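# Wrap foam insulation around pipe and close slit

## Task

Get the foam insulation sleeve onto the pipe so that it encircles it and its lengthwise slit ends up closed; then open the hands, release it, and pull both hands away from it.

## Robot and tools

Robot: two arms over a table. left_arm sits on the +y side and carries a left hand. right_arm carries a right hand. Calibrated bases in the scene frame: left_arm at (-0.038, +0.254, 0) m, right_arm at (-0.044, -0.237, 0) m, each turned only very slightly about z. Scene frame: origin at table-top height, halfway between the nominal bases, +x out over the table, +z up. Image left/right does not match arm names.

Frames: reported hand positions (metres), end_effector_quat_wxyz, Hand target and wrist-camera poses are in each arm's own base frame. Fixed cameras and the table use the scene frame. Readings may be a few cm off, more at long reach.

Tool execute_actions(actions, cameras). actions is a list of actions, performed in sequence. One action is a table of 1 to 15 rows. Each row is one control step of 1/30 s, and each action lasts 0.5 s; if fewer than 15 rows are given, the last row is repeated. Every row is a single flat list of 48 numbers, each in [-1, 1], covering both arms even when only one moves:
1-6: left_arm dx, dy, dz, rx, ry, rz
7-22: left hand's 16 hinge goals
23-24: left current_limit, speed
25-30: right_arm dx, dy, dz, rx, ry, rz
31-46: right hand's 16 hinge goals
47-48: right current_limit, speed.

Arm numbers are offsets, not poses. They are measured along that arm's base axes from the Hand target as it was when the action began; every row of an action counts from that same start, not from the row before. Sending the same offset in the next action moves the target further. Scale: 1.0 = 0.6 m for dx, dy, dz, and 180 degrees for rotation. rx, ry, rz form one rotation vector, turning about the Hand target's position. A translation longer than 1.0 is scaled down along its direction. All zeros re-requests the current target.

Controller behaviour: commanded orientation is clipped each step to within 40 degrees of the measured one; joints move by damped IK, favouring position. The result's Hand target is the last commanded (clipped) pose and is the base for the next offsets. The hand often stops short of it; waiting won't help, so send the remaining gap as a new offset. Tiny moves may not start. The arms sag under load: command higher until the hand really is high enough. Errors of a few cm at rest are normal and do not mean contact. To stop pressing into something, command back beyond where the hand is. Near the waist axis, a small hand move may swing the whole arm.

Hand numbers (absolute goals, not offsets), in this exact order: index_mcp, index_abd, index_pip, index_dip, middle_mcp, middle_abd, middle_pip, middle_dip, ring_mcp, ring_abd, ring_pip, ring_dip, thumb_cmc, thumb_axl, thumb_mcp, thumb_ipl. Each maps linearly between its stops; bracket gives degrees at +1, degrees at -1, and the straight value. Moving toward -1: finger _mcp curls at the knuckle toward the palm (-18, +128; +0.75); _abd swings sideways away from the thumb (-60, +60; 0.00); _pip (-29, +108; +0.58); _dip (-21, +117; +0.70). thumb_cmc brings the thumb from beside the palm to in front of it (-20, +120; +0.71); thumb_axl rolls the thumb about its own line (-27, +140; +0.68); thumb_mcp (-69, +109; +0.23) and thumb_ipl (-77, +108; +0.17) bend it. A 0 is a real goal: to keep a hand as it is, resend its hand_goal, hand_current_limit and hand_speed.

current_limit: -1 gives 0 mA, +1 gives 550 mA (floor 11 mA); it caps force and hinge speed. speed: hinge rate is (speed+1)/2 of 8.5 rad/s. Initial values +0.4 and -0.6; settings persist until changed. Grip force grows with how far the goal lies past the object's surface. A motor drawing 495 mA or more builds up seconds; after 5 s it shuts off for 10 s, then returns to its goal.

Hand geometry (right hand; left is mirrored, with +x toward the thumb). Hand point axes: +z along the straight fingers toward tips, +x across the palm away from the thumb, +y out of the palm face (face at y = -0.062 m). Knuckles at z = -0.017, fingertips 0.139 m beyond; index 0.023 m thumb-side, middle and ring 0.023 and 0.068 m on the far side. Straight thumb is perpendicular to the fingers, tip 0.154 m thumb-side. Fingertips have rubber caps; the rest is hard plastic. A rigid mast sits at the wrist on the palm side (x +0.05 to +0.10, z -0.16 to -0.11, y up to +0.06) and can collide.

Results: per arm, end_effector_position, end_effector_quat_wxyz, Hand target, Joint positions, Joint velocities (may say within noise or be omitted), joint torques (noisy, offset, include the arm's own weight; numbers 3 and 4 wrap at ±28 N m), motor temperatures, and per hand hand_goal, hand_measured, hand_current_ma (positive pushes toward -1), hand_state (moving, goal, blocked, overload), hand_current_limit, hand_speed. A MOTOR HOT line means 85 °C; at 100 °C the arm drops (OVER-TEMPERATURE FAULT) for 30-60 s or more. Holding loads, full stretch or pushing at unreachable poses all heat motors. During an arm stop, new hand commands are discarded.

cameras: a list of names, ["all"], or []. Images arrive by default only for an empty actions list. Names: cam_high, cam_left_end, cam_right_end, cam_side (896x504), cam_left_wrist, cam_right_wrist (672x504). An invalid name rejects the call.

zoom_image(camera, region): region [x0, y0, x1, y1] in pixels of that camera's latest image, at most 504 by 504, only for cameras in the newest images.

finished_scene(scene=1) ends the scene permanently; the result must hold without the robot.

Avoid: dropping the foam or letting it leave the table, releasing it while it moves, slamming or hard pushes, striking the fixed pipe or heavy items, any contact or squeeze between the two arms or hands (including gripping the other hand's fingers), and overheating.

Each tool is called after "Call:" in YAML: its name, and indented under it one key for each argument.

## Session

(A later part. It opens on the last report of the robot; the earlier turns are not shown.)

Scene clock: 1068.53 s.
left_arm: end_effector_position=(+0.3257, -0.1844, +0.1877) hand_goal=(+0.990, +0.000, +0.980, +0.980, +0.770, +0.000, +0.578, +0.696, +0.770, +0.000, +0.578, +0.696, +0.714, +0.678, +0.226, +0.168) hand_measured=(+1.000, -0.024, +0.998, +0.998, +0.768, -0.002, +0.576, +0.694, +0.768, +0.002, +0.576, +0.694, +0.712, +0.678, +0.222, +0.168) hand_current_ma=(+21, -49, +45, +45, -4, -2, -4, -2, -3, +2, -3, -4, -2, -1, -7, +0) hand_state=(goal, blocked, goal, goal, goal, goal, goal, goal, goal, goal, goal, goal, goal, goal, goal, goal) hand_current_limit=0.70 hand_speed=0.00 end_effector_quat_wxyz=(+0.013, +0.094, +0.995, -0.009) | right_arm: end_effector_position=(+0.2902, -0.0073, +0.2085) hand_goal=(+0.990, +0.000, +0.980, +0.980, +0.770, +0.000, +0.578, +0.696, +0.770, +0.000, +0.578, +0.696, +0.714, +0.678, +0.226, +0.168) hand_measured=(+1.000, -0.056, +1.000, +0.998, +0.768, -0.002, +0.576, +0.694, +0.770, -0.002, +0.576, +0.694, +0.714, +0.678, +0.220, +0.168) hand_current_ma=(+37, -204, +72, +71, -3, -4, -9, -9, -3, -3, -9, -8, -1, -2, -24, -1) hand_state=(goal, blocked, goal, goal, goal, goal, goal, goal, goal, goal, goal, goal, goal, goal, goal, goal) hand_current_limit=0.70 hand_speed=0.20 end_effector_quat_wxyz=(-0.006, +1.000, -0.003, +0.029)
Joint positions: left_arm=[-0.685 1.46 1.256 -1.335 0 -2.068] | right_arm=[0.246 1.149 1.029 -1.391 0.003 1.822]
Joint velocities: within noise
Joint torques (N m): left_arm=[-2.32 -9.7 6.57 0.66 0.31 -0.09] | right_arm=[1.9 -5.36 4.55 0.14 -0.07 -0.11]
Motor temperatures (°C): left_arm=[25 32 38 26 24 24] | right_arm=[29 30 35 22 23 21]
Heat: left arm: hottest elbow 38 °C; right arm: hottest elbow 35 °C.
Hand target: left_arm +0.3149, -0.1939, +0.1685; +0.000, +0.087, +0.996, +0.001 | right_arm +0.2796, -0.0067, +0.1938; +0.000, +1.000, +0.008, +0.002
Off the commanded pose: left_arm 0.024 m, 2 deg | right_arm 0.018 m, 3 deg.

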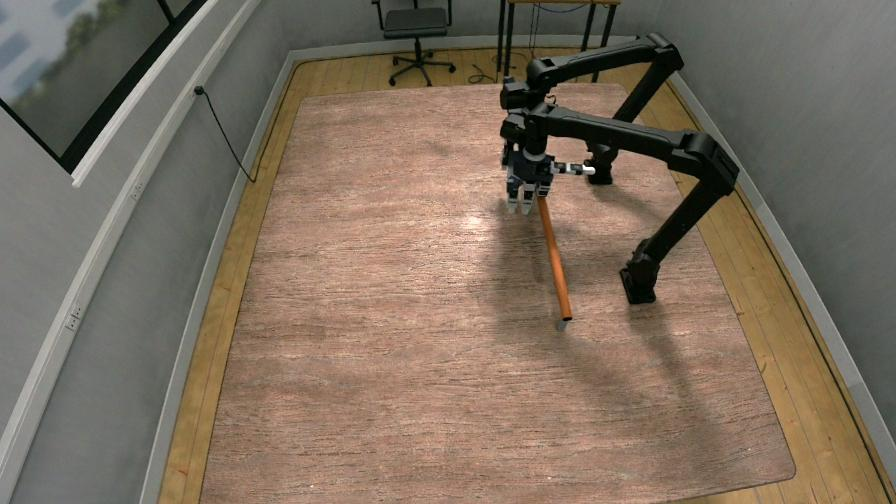

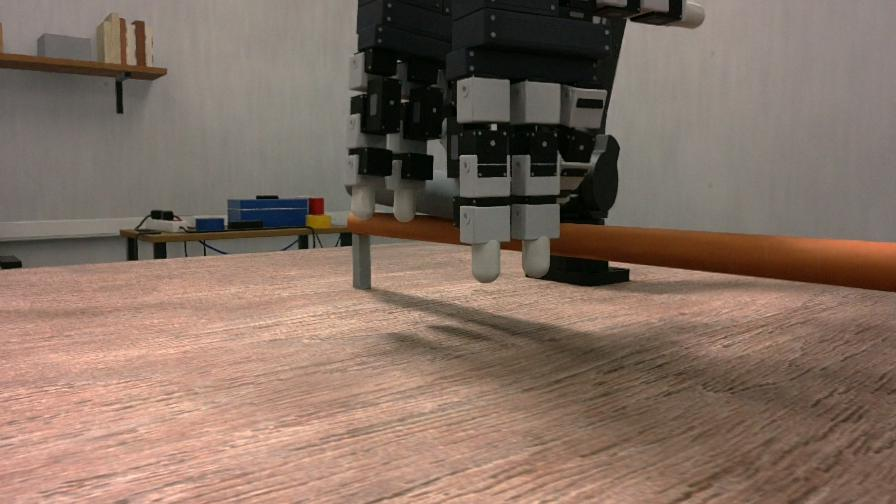

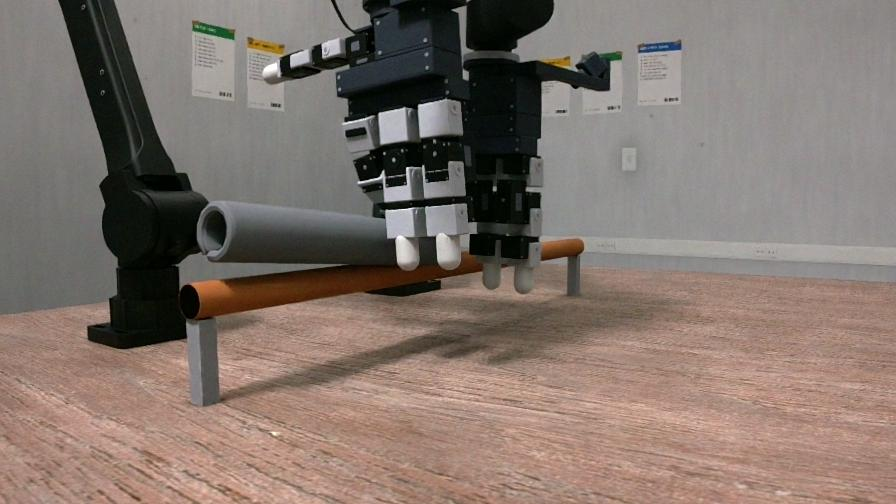

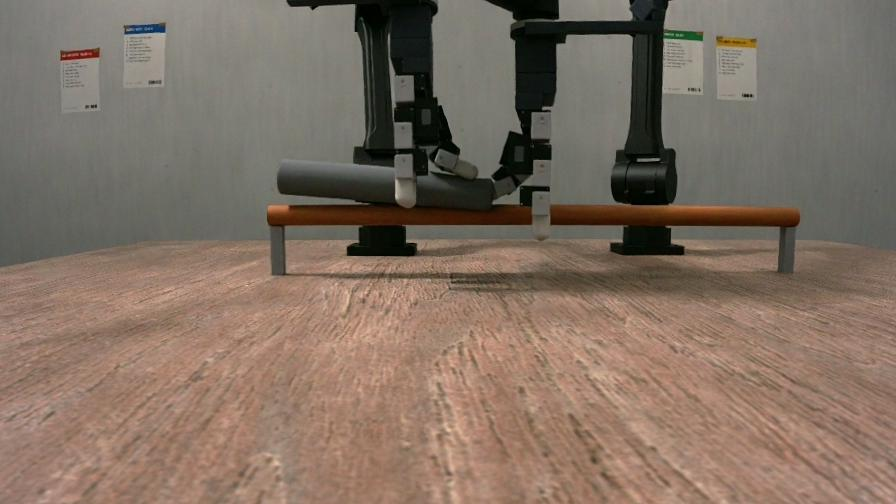

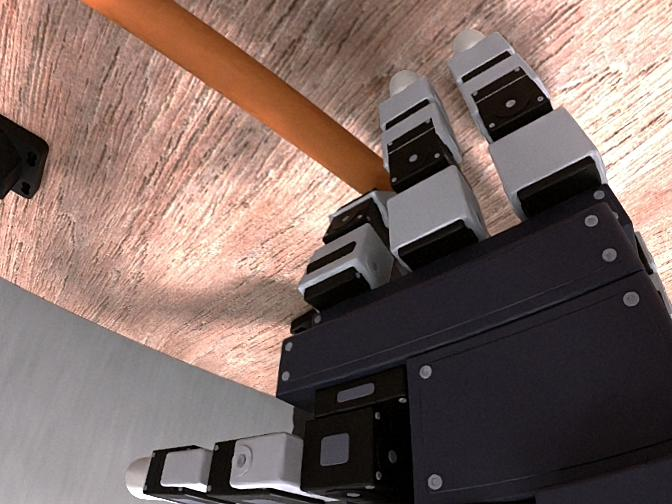

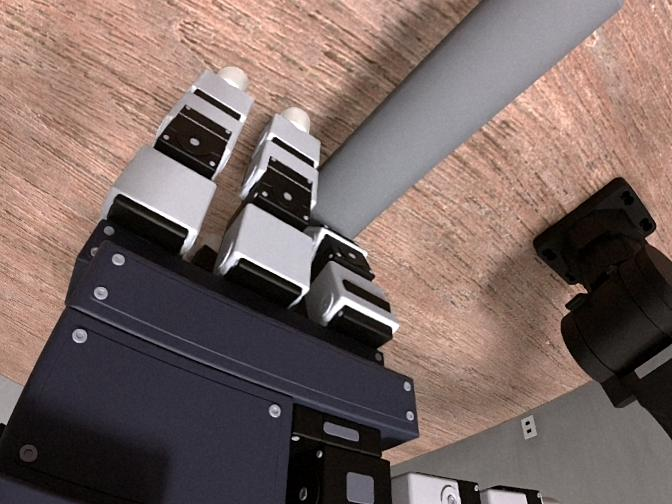

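Call:
zoom_image:
  camera: "cam_side"
  region: [400, 110, 560, 230]

Call:
zoom_image:
  camera: "cam_right_end"
  region: [170, 170, 330, 290]

Call:
zoom_image:
  camera: "cam_high"
  region: [500, 170, 580, 230]

Call:
zoom_image:
  camera: "cam_left_end"
  region: [420, 150, 640, 300]

Scaled by 3.150 from the camera's 896x504 image, which has a finer 1280x720 frame.

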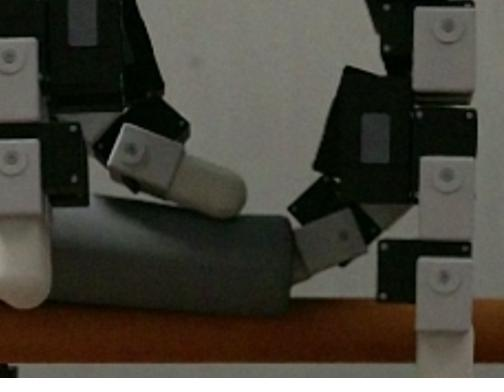

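Scaled by 3.150 from the camera's 896x504 image, which has a finer 1280x720 frame.

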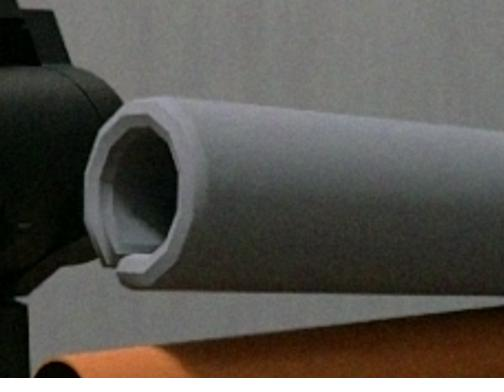

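Scaled by 6.300 from the camera's 896x504 image, which has a finer 1280x720 frame.

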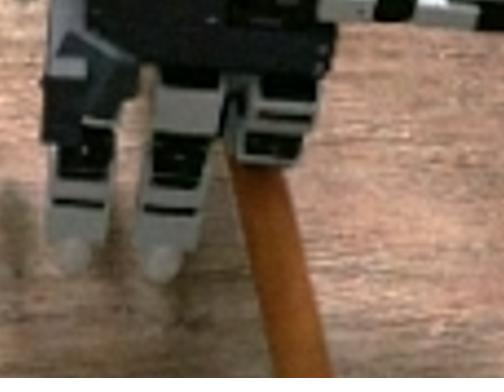

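Scaled by 2.291 from the camera's 896x504 image, which has a finer 1280x720 frame.

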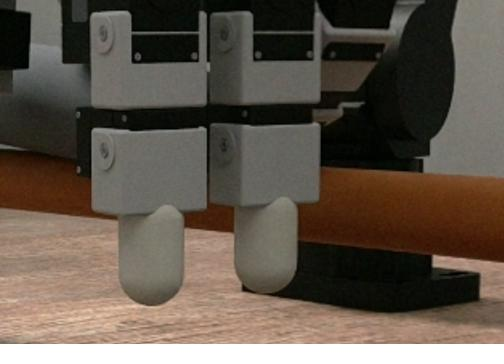

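Call:
zoom_image:
  camera: "cam_side"
  region: [260, 140, 400, 240]

Call:
zoom_image:
  camera: "cam_right_wrist"
  region: [200, 0, 640, 330]

Scaled by 3.600 from the camera's 896x504 image, which has a finer 1280x720 frame.

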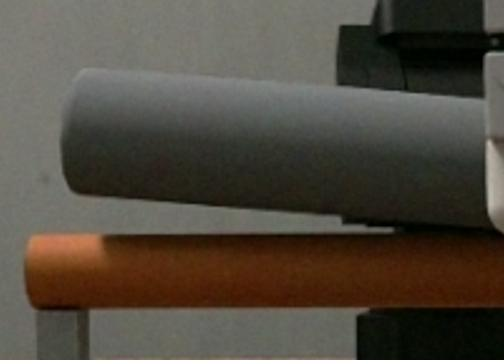

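Scaled by 1.145 from the camera's 672x504 image, which has a finer 960x720 frame.

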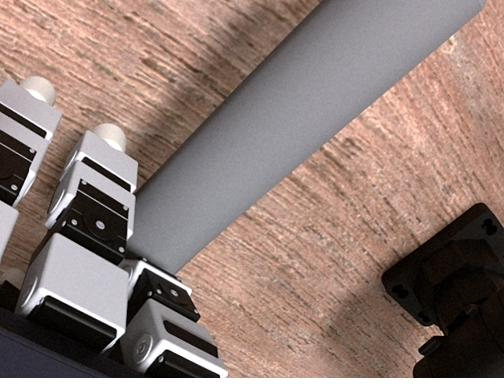

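Call:
execute_actions:
  actions:
    - [[0,0,0.008,0,0,0,0.99,0,0.98,0.98,0.77,0,0.577,0.696,0.77,0,0.577,0.696,0.714,0.678,0.226,0.168,0.7,0,0,0,0,0,0,0,0.99,0,0.98,0.98,0.77,0,0.577,0.696,0.77,0,0.577,0.696,0.714,0.678,0.226,0.168,0.7,0.2]]
    - [[0,0.017,0.004,0,0,0,0.99,0,0.98,0.98,0.77,0,0.577,0.696,0.77,0,0.577,0.696,0.714,0.678,0.226,0.168,0.7,0,0,0,0,0,0,0,0.99,0,0.98,0.98,0.77,0,0.577,0.696,0.77,0,0.577,0.696,0.714,0.678,0.226,0.168,0.7,0.2]]
    - [[0,0.033,0.0,0,0,0,0.99,0,0.98,0.98,0.77,0,0.577,0.696,0.77,0,0.577,0.696,0.714,0.678,0.226,0.168,0.7,0,0,0,0,0,0,0,0.99,0,0.98,0.98,0.77,0,0.577,0.696,0.77,0,0.577,0.696,0.714,0.678,0.226,0.168,0.7,0.2]]
  cameras: ["cam_side", "cam_left_end", "cam_right_end"]

Scene clock: 1074.10 s.
left_arm: end_effector_position=(+0.3187, -0.1753, +0.1858) hand_goal=(+0.990, +0.000, +0.980, +0.980, +0.770, +0.000, +0.578, +0.696, +0.770, +0.000, +0.578, +0.696, +0.714, +0.678, +0.226, +0.168) hand_measured=(+1.000, -0.032, +0.998, +0.998, +0.768, -0.002, +0.576, +0.694, +0.768, +0.002, +0.576, +0.694, +0.712, +0.678, +0.222, +0.168) hand_current_ma=(+22, -73, +45, +45, -4, -2, -4, -2, -3, +2, -3, -4, -2, -1, -7, +0) hand_state=(goal, blocked, goal, goal, goal, goal, goal, goal, goal, goal, goal, goal, goal, goal, goal, goal) hand_current_limit=0.70 hand_speed=0.00 end_effector_quat_wxyz=(+0.013, +0.083, +0.996, -0.015) | right_arm: end_effector_position=(+0.2894, -0.0069, +0.2074) hand_goal=(+0.990, +0.000, +0.980, +0.980, +0.770, +0.000, +0.578, +0.696, +0.770, +0.000, +0.578, +0.696, +0.714, +0.678, +0.226, +0.168) hand_measured=(+1.000, -0.056, +1.000, +0.998, +0.768, -0.002, +0.576, +0.694, +0.770, -0.002, +0.576, +0.694, +0.714, +0.678, +0.220, +0.168) hand_current_ma=(+37, -204, +72, +71, -3, -4, -9, -9, -3, -3, -9, -8, -1, -2, -24, -1) hand_state=(goal, blocked, goal, goal, goal, goal, goal, goal, goal, goal, goal, goal, goal, goal, goal, goal) hand_current_limit=0.70 hand_speed=0.20 end_effector_quat_wxyz=(-0.007, +1.000, -0.003, +0.028)
Joint positions: left_arm=[-0.672 1.431 1.223 -1.325 0.01 -2.076] | right_arm=[0.246 1.149 1.027 -1.391 0 1.822]
Joint torques (N m): left_arm=[0.91 -10.64 6.52 -0.16 -0.43 0.19] | right_arm=[2.14 -5.54 4.72 0.08 0.04 -0.11]
Heat: left arm: hottest elbow 38 °C; right arm: hottest elbow 35 °C.
Hand target: left_arm +0.3149, -0.1638, +0.1757; +0.000, +0.087, +0.996, +0.001 | right_arm +0.2796, -0.0067, +0.1937; +0.000, +1.000, +0.008, +0.002
Off the commanded pose: left_arm 0.016 m, 2 deg | right_arm 0.017 m, 3 deg.
Images, in order (width x height): cam_left_end 896x504, cam_right_end 896x504, cam_side 896x504.

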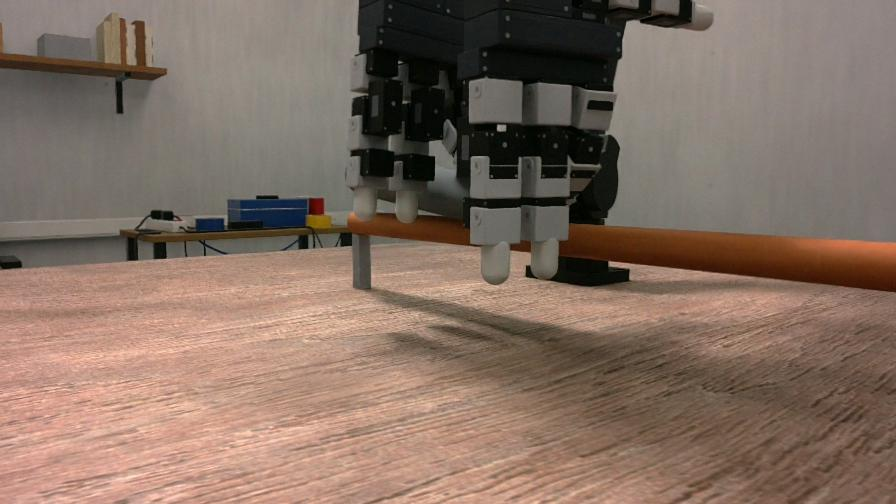

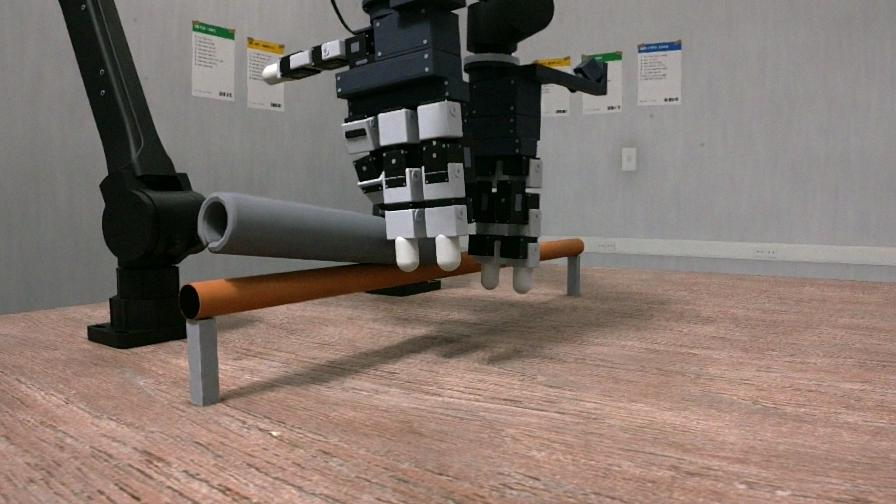

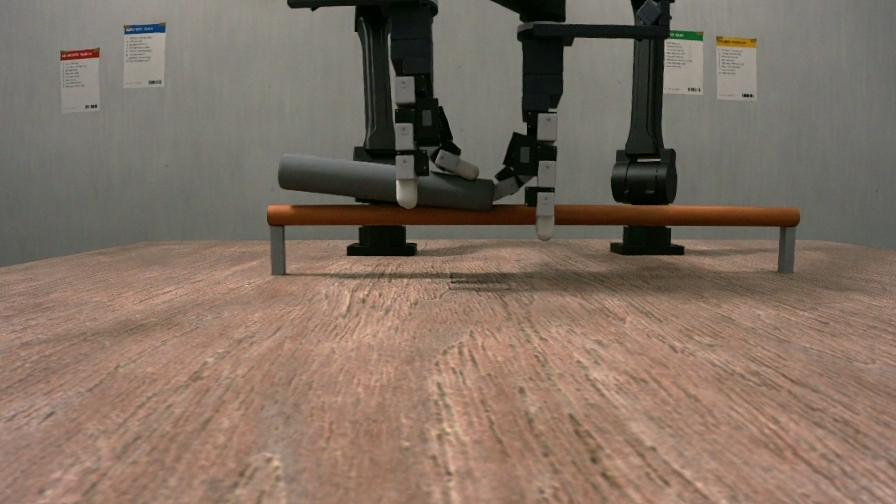

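Call:
execute_actions:
  actions:
    - [[0,0.033,0.012,0,0,0,0.99,0,0.98,0.98,0.77,0,0.577,0.696,0.77,0,0.577,0.696,0.714,0.678,0.226,0.168,0.7,0,0,0,0,0,0,0,0.99,0,0.98,0.98,0.77,0,0.577,0.696,0.77,0,0.577,0.696,0.714,0.678,0.226,0.168,0.7,0.2]]
    - [[0,0.05,0.01,0,0,0,0.99,0,0.98,0.98,0.77,0,0.577,0.696,0.77,0,0.577,0.696,0.714,0.678,0.226,0.168,0.7,0,0,0,0,0,0,0,0.99,0,0.98,0.98,0.77,0,0.577,0.696,0.77,0,0.577,0.696,0.714,0.678,0.226,0.168,0.7,0.2]]
  cameras: ["cam_side", "cam_left_end", "cam_right_end"]

Scene clock: 1075.63 s.
left_arm: end_effector_position=(+0.3161, -0.1191, +0.1862) hand_goal=(+0.990, +0.000, +0.980, +0.980, +0.770, +0.000, +0.578, +0.696, +0.770, +0.000, +0.578, +0.696, +0.714, +0.678, +0.226, +0.168) hand_measured=(+1.000, +0.006, +0.990, +0.988, +0.768, -0.002, +0.576, +0.694, +0.768, +0.002, +0.576, +0.694, +0.712, +0.678, +0.222, +0.168) hand_current_ma=(+19, +10, +20, +15, -3, -2, -4, -2, -3, +2, -3, -4, -2, -1, -7, +0) hand_state=(goal, goal, goal, goal, goal, goal, goal, goal, goal, goal, goal, goal, goal, goal, goal, goal) hand_current_limit=0.70 hand_speed=0.00 end_effector_quat_wxyz=(-0.002, +0.086, +0.996, -0.002) | right_arm: end_effector_position=(+0.2894, -0.0068, +0.2074) hand_goal=(+0.990, +0.000, +0.980, +0.980, +0.770, +0.000, +0.578, +0.696, +0.770, +0.000, +0.578, +0.696, +0.714, +0.678, +0.226, +0.168) hand_measured=(+1.000, -0.056, +1.000, +0.998, +0.768, -0.002, +0.576, +0.694, +0.770, -0.002, +0.576, +0.694, +0.714, +0.678, +0.220, +0.168) hand_current_ma=(+37, -204, +72, +71, -3, -4, -9, -9, -3, -3, -9, -8, -1, -2, -24, -1) hand_state=(goal, blocked, goal, goal, goal, goal, goal, goal, goal, goal, goal, goal, goal, goal, goal, goal) hand_current_limit=0.70 hand_speed=0.20 end_effector_quat_wxyz=(-0.008, +1.000, -0.003, +0.028)
Joint positions: left_arm=[-0.565 1.366 1.152 -1.358 0.004 -1.964] | right_arm=[0.246 1.149 1.027 -1.391 -0.001 1.822]
Joint torques (N m): left_arm=[0.73 -10.93 8.44 -0.29 -0.26 0.13] | right_arm=[1.9 -5.6 4.68 0.03 0.07 -0.12]
Heat: left arm: hottest elbow 38 °C; right arm: hottest elbow 35 °C.
Hand target: left_arm +0.3149, -0.1141, +0.1889; +0.000, +0.087, +0.996, +0.001 | right_arm +0.2796, -0.0066, +0.1937; +0.000, +1.000, +0.008, +0.002
Off the commanded pose: left_arm 0.006 m, 0 deg | right_arm 0.017 m, 3 deg.
Images, in order (width x height): cam_left_end 896x504, cam_right_end 896x504, cam_side 896x504.

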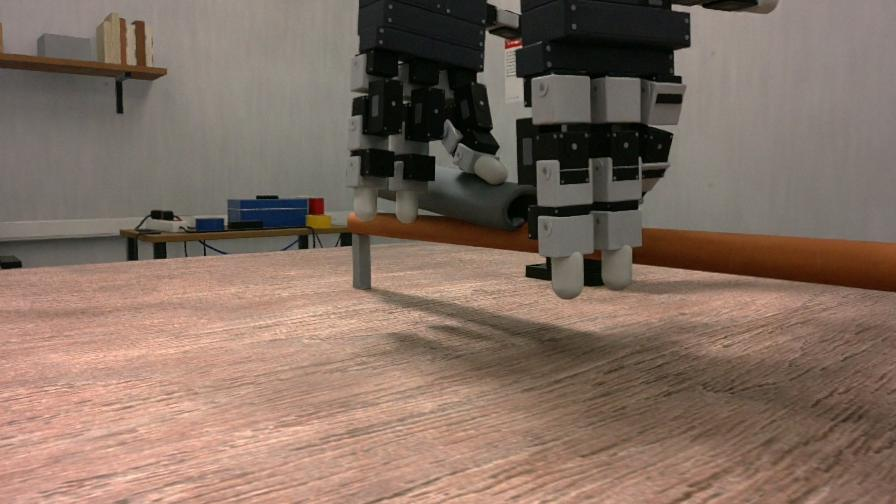

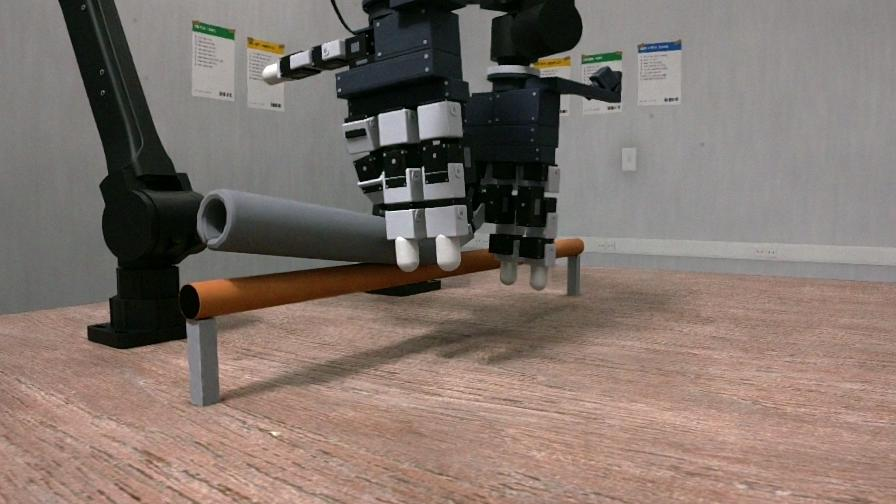

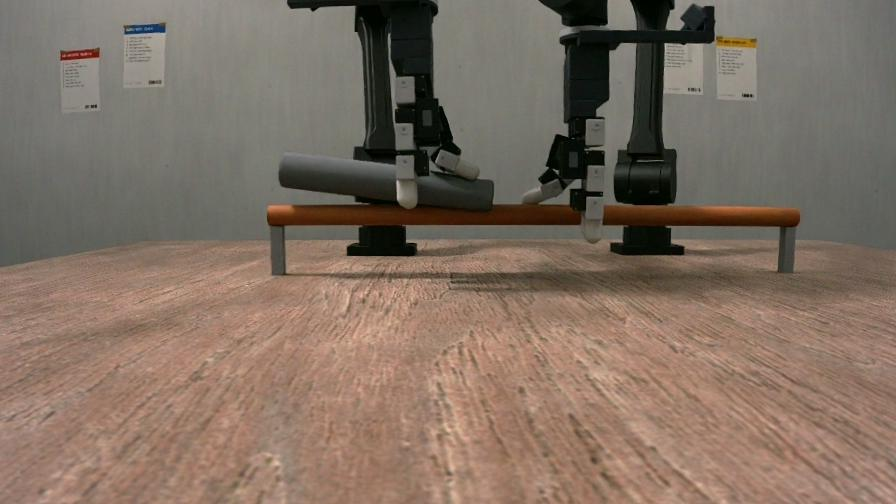

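Call:
zoom_image:
  camera: "cam_left_end"
  region: [420, 150, 560, 250]

Call:
zoom_image:
  camera: "cam_side"
  region: [400, 130, 560, 230]

Call:
zoom_image:
  camera: "cam_right_end"
  region: [170, 170, 330, 290]

Scaled by 3.600 from the camera's 896x504 image, which has a finer 1280x720 frame.

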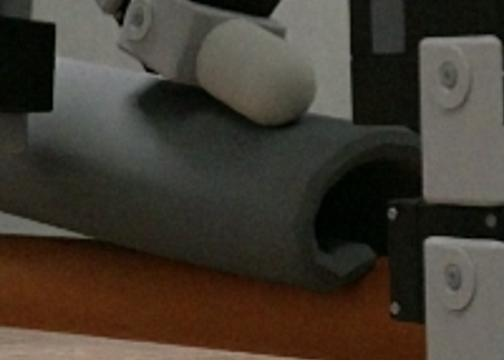

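Scaled by 3.150 from the camera's 896x504 image, which has a finer 1280x720 frame.

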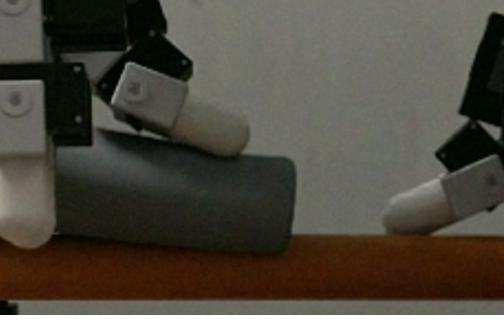

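Scaled by 3.150 from the camera's 896x504 image, which has a finer 1280x720 frame.

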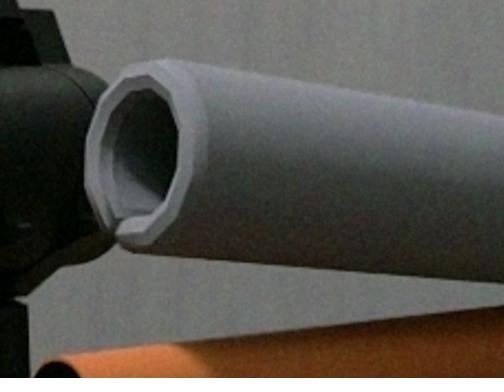

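Call:
execute_actions:
  actions:
    - [[0,0.07,0.02,0,0,0,0.99,0,0.98,0.98,0.77,0,0.577,0.696,0.77,0,0.577,0.696,0.714,0.678,0.226,0.168,0.7,0,0,0,0,0,0,0,0.99,0,0.98,0.98,0.77,0,0.577,0.696,0.77,0,0.577,0.696,0.714,0.678,0.226,0.168,0.7,0.2]]
    - [[0,0.08,0.03,0,0,0,0.99,0,0.98,0.98,0.77,0,0.577,0.696,0.77,0,0.577,0.696,0.714,0.678,0.226,0.168,0.7,0,0,0,0,0,0,0,0.99,0,0.98,0.98,0.77,0,0.577,0.696,0.77,0,0.577,0.696,0.714,0.678,0.226,0.168,0.7,0.2]]
  cameras: ["cam_high", "cam_left_end", "cam_left_wrist"]

Call:
zoom_image:
  camera: "cam_left_end"
  region: [420, 150, 560, 250]

Scene clock: 1077.63 s.
left_arm: end_effector_position=(+0.3161, -0.0261, +0.2172) hand_goal=(+0.990, +0.000, +0.980, +0.980, +0.770, +0.000, +0.578, +0.696, +0.770, +0.000, +0.578, +0.696, +0.714, +0.678, +0.226, +0.168) hand_measured=(+0.986, +0.002, +0.980, +0.982, +0.768, -0.002, +0.576, +0.694, +0.768, +0.002, +0.576, +0.694, +0.714, +0.678, +0.222, +0.168) hand_current_ma=(-8, +4, +0, +3, -2, -2, -3, -2, -2, +2, -3, -4, -1, -1, -7, +0) hand_state=(goal, goal, goal, goal, goal, goal, goal, goal, goal, goal, goal, goal, goal, goal, goal, goal) hand_current_limit=0.70 hand_speed=0.00 end_effector_quat_wxyz=(+0.002, +0.085, +0.996, +0.002) | right_arm: end_effector_position=(+0.2894, -0.0068, +0.2074) hand_goal=(+0.990, +0.000, +0.980, +0.980, +0.770, +0.000, +0.578, +0.696, +0.770, +0.000, +0.578, +0.696, +0.714, +0.678, +0.226, +0.168) hand_measured=(+1.000, -0.056, +1.000, +0.998, +0.768, -0.002, +0.576, +0.694, +0.770, -0.002, +0.576, +0.694, +0.714, +0.678, +0.220, +0.168) hand_current_ma=(+37, -204, +72, +71, -3, -4, -9, -9, -3, -3, -9, -8, -1, -2, -24, -1) hand_state=(goal, blocked, goal, goal, goal, goal, goal, goal, goal, goal, goal, goal, goal, goal, goal, goal) hand_current_limit=0.70 hand_speed=0.20 end_effector_quat_wxyz=(-0.008, +1.000, -0.003, +0.028)
Joint positions: left_arm=[-0.338 1.242 1.12 -1.446 -0.004 -1.739] | right_arm=[0.246 1.149 1.027 -1.391 -0.001 1.822]
Joint torques (N m): left_arm=[0.5 -8.59 9.17 -0.38 -0.02 0.14] | right_arm=[1.73 -5.13 4.7 -0.05 0.07 -0.14]
Heat: left arm: hottest elbow 38 °C; right arm: hottest elbow 35 °C.
Hand target: left_arm +0.3149, -0.0241, +0.2190; +0.000, +0.087, +0.996, +0.001 | right_arm +0.2796, -0.0066, +0.1937; +0.000, +1.000, +0.008, +0.002
Off the commanded pose: left_arm 0.003 m, 0 deg | right_arm 0.017 m, 3 deg.
Images, in order (width x height): cam_high 896x504, cam_left_end 896x504, cam_left_wrist 672x504.

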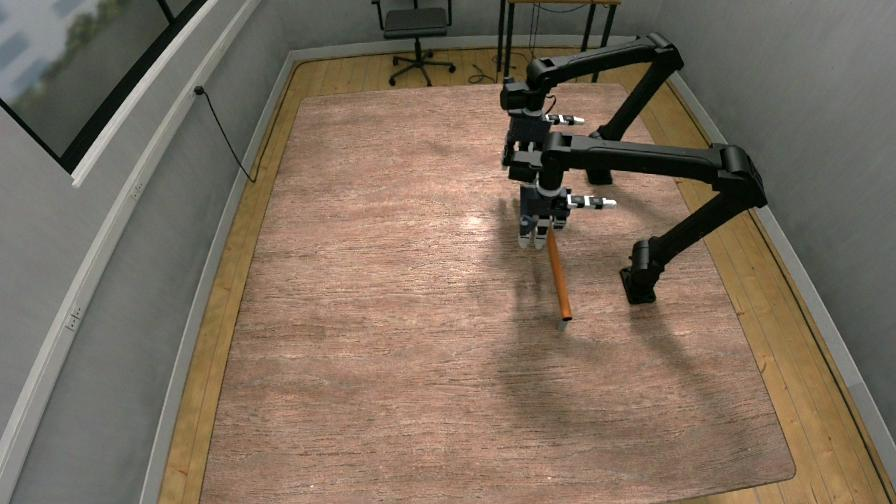

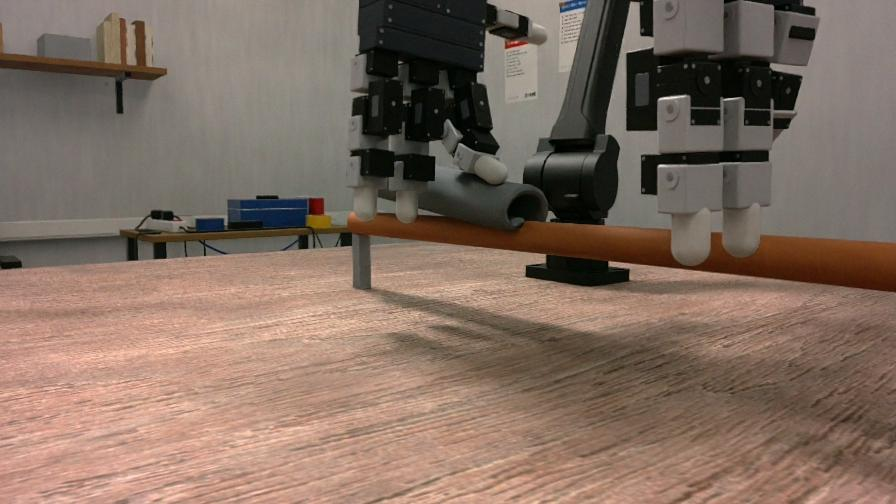

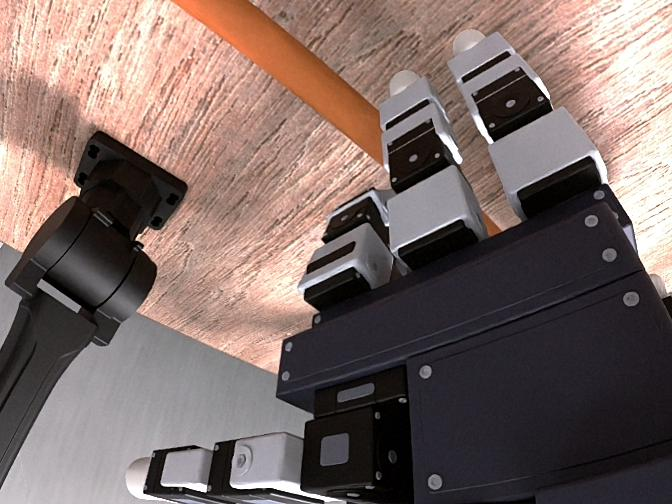

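Scaled by 3.600 from the camera's 896x504 image, which has a finer 1280x720 frame.

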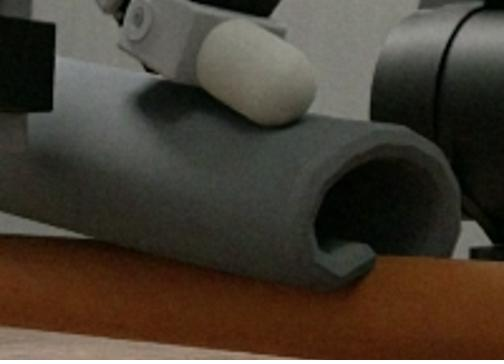

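Call:
execute_actions:
  actions:
    - [[0,0,0,0,0,0,0.99,0,0.98,0.98,0.77,0,0.577,0.696,0.77,0,0.577,0.696,0.714,0.678,0.226,0.168,0.7,0,-0.003,0,-0.004,0,0,0,0.99,0,0.98,0.98,0.77,0,0.577,0.696,0.77,0,0.577,0.696,0.714,0.678,0.226,0.168,0.7,0.2],[0,0,0,0,0,0,0.99,0,0.98,0.98,0.77,0,0.577,0.696,0.77,0,0.577,0.696,0.714,0.678,0.226,0.168,0.7,0,-0.01,0,-0.0133,0,0,0,0.99,0,0.98,0.98,0.77,0,0.577,0.696,0.77,0,0.577,0.696,0.714,0.678,0.226,0.168,0.7,0.2]]
  cameras: ["cam_left_end", "cam_side", "cam_right_end"]

Call:
zoom_image:
  camera: "cam_left_end"
  region: [420, 150, 560, 250]

Call:
zoom_image:
  camera: "cam_side"
  region: [400, 130, 560, 230]

Scene clock: 1079.60 s.
left_arm: end_effector_position=(+0.3162, -0.0261, +0.2172) hand_goal=(+0.990, +0.000, +0.980, +0.980, +0.770, +0.000, +0.578, +0.696, +0.770, +0.000, +0.578, +0.696, +0.714, +0.678, +0.226, +0.168) hand_measured=(+0.986, +0.002, +0.980, +0.982, +0.768, -0.002, +0.576, +0.694, +0.768, +0.002, +0.576, +0.694, +0.714, +0.678, +0.222, +0.168) hand_current_ma=(-8, +4, +0, +3, -2, -2, -3, -2, -2, +2, -3, -4, -1, -1, -7, +0) hand_state=(goal, goal, goal, goal, goal, goal, goal, goal, goal, goal, goal, goal, goal, goal, goal, goal) hand_current_limit=0.70 hand_speed=0.00 end_effector_quat_wxyz=(+0.002, +0.086, +0.996, +0.002) | right_arm: end_effector_position=(+0.2852, -0.0072, +0.2023) hand_goal=(+0.990, +0.000, +0.980, +0.980, +0.770, +0.000, +0.578, +0.696, +0.770, +0.000, +0.578, +0.696, +0.714, +0.678, +0.226, +0.168) hand_measured=(+1.000, -0.060, +1.000, +0.998, +0.768, -0.002, +0.576, +0.694, +0.770, -0.002, +0.576, +0.694, +0.714, +0.678, +0.220, +0.168) hand_current_ma=(+37, -223, +72, +71, -3, -4, -9, -9, -3, -3, -9, -8, -1, -2, -24, -1) hand_state=(goal, blocked, goal, goal, goal, goal, goal, goal, goal, goal, goal, goal, goal, goal, goal, goal) hand_current_limit=0.70 hand_speed=0.20 end_effector_quat_wxyz=(-0.010, +0.999, -0.007, +0.032)
Joint positions: left_arm=[-0.338 1.242 1.12 -1.446 -0.004 -1.737] | right_arm=[0.246 1.134 1.003 -1.372 -0.002 1.831]
Joint torques (N m): left_arm=[0.62 -8.59 9.07 -0.38 0 0.11] | right_arm=[2.37 -4.95 4.23 -0.01 0.14 -0.17]
Heat: left arm: hottest elbow 38 °C; right arm: hottest elbow 35 °C.
Hand target: left_arm +0.3149, -0.0241, +0.2190; +0.000, +0.087, +0.996, +0.001 | right_arm +0.2737, -0.0066, +0.1859; +0.000, +1.000, +0.008, +0.002
Off the commanded pose: left_arm 0.003 m, 0 deg | right_arm 0.020 m, 4 deg.
Images, in order (width x height): cam_left_end 896x504, cam_right_end 896x504, cam_side 896x504.

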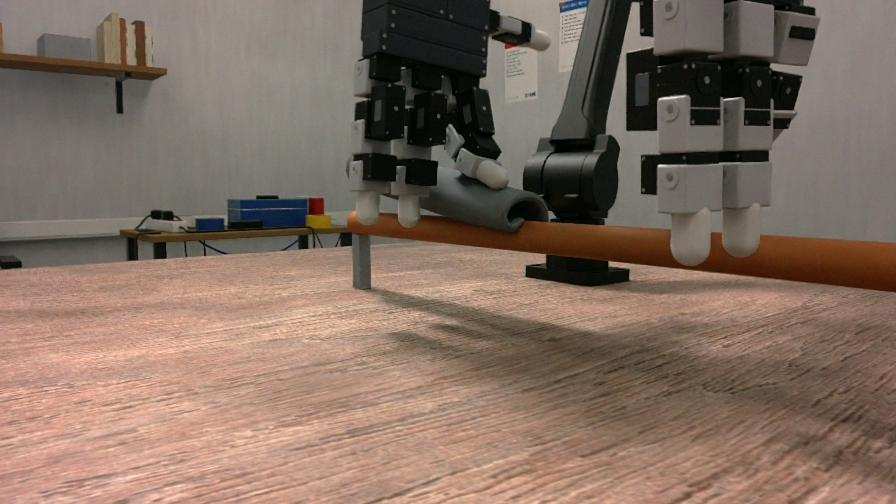

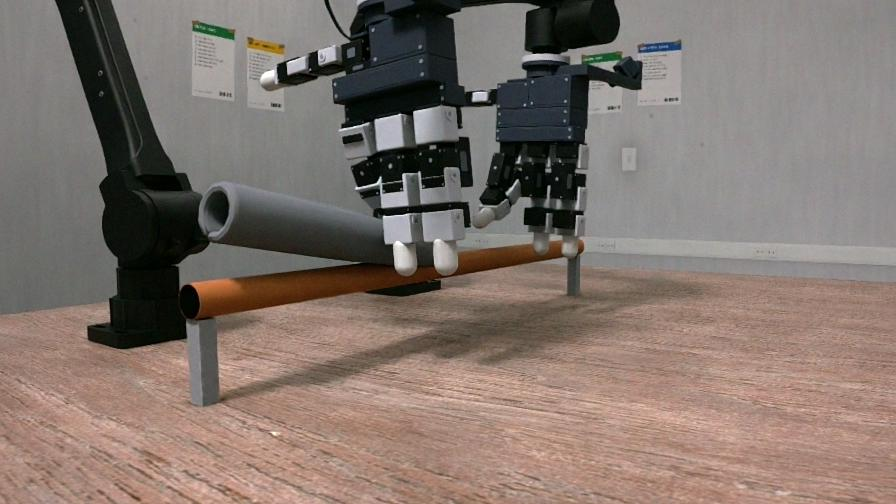

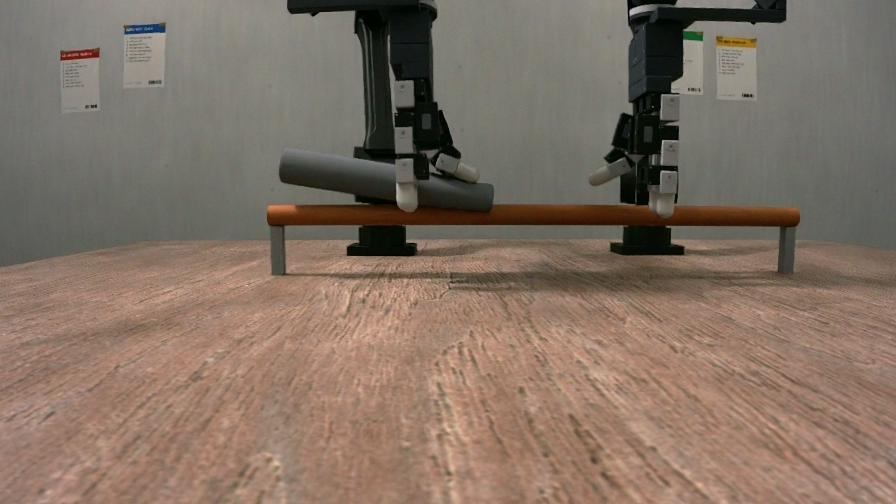

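Scaled by 3.600 from the camera's 896x504 image, which has a finer 1280x720 frame.

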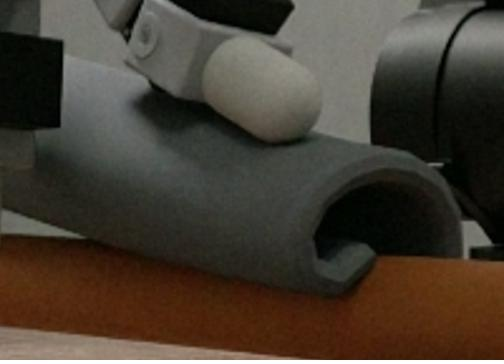

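Scaled by 3.150 from the camera's 896x504 image, which has a finer 1280x720 frame.

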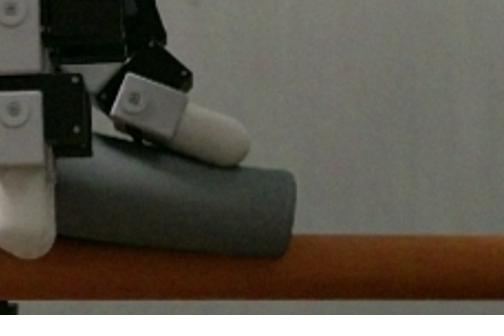

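Call:
execute_actions:
  actions:
    - [[0,0,0,0,0,0,0.99,0,0.98,0.98,0.77,0,0.577,0.696,0.77,0,0.577,0.696,0.714,0.678,0.226,0.168,0.7,0,-0.003,0,-0.004,0,0,0,0.99,0,0.98,0.98,0.77,0,0.577,0.696,0.77,0,0.577,0.696,0.714,0.678,0.226,0.168,0.7,0.2],[0,0,0,0,0,0,0.99,0,0.98,0.98,0.77,0,0.577,0.696,0.77,0,0.577,0.696,0.714,0.678,0.226,0.168,0.7,0,-0.0083,0,-0.0167,0,0,0,0.99,0,0.98,0.98,0.77,0,0.577,0.696,0.77,0,0.577,0.696,0.714,0.678,0.226,0.168,0.7,0.2]]
  cameras: ["cam_left_end", "cam_side", "cam_right_end"]

Call:
zoom_image:
  camera: "cam_left_end"
  region: [420, 150, 560, 250]

Call:
zoom_image:
  camera: "cam_side"
  region: [400, 130, 560, 230]

Scene clock: 1080.63 s.
left_arm: end_effector_position=(+0.3162, -0.0261, +0.2172) hand_goal=(+0.990, +0.000, +0.980, +0.980, +0.770, +0.000, +0.578, +0.696, +0.770, +0.000, +0.578, +0.696, +0.714, +0.678, +0.226, +0.168) hand_measured=(+0.986, +0.002, +0.980, +0.982, +0.768, -0.002, +0.576, +0.694, +0.768, +0.002, +0.576, +0.694, +0.714, +0.678, +0.222, +0.168) hand_current_ma=(-8, +4, +0, +3, -2, -2, -3, -2, -2, +2, -3, -4, -1, -1, -7, +0) hand_state=(goal, goal, goal, goal, goal, goal, goal, goal, goal, goal, goal, goal, goal, goal, goal, goal) hand_current_limit=0.70 hand_speed=0.00 end_effector_quat_wxyz=(+0.002, +0.086, +0.996, +0.002) | right_arm: end_effector_position=(+0.2834, -0.0073, +0.1962) hand_goal=(+0.990, +0.000, +0.980, +0.980, +0.770, +0.000, +0.578, +0.696, +0.770, +0.000, +0.578, +0.696, +0.714, +0.678, +0.226, +0.168) hand_measured=(+1.000, -0.074, +1.000, +0.998, +0.768, -0.002, +0.576, +0.694, +0.770, -0.002, +0.576, +0.694, +0.714, +0.678, +0.220, +0.168) hand_current_ma=(+37, -274, +72, +71, -3, -4, -9, -9, -3, -3, -9, -8, -1, -2, -24, -1) hand_state=(goal, blocked, goal, goal, goal, goal, goal, goal, goal, goal, goal, goal, goal, goal, goal, goal) hand_current_limit=0.70 hand_speed=0.20 end_effector_quat_wxyz=(-0.012, +0.999, -0.011, +0.041)
Joint positions: left_arm=[-0.338 1.242 1.12 -1.446 -0.004 -1.737] | right_arm=[0.246 1.12 0.978 -1.343 -0.002 1.838]
Joint torques (N m): left_arm=[0.73 -8.47 9.16 -0.35 0 0.13] | right_arm=[2.49 -4.37 3.66 -0.13 0.1 -0.2]
Heat: left arm: hottest elbow 38 °C; right arm: hottest elbow 34 °C.
Hand target: left_arm +0.3149, -0.0241, +0.2190; +0.000, +0.087, +0.996, +0.001 | right_arm +0.2687, -0.0067, +0.1758; +0.000, +1.000, +0.008, +0.002
Off the commanded pose: left_arm 0.003 m, 0 deg | right_arm 0.025 m, 5 deg.
Images, in order (width x height): cam_left_end 896x504, cam_right_end 896x504, cam_side 896x504.

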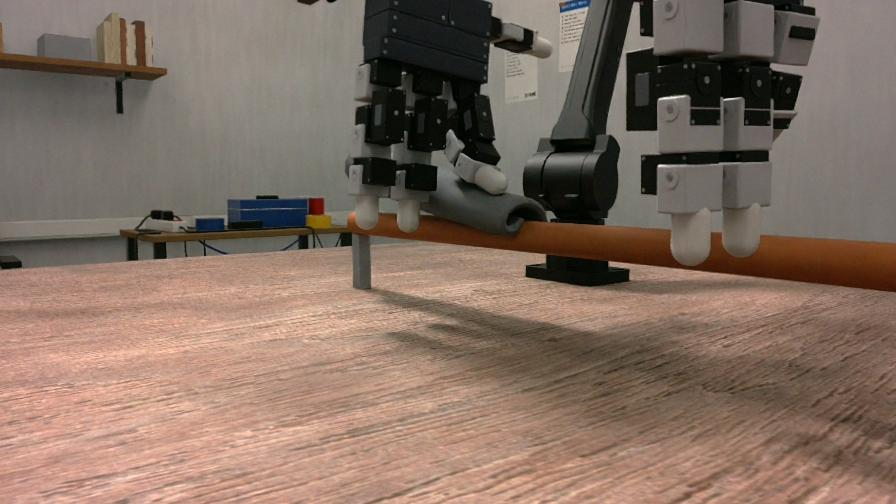

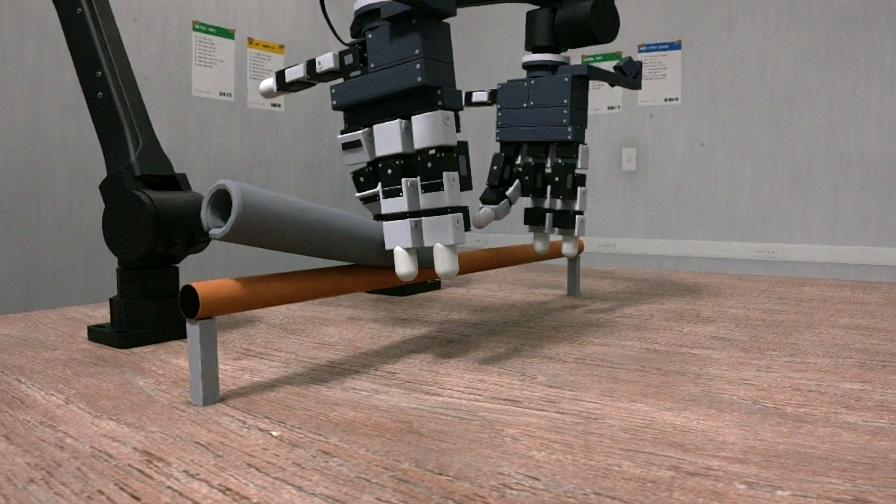

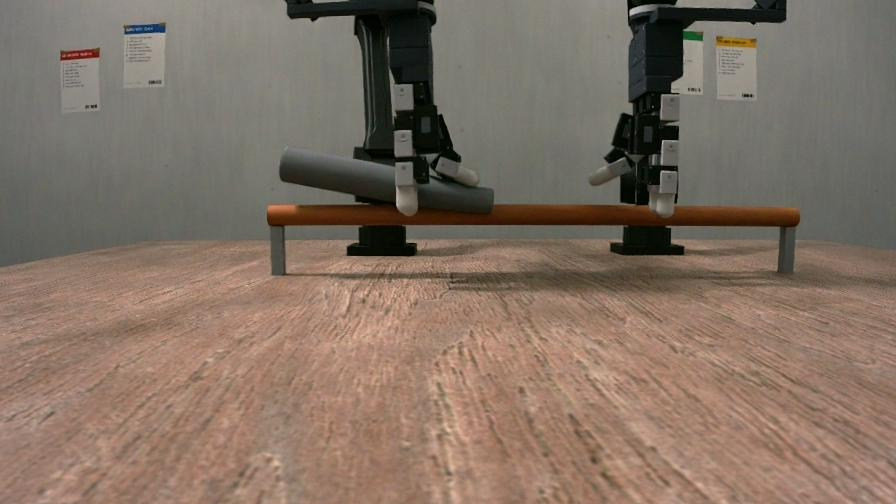

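Scaled by 3.600 from the camera's 896x504 image, which has a finer 1280x720 frame.

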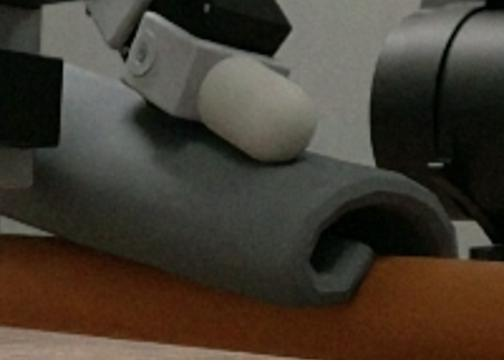

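Scaled by 3.150 from the camera's 896x504 image, which has a finer 1280x720 frame.

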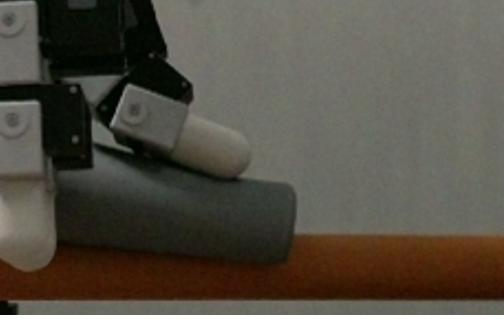

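Call:
zoom_image:
  camera: "cam_left_end"
  region: [495, 190, 555, 240]

Scaled by 8.400 from the camera's 896x504 image, which has a finer 1280x720 frame.

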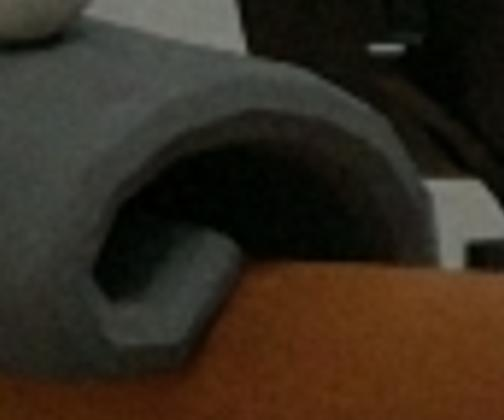

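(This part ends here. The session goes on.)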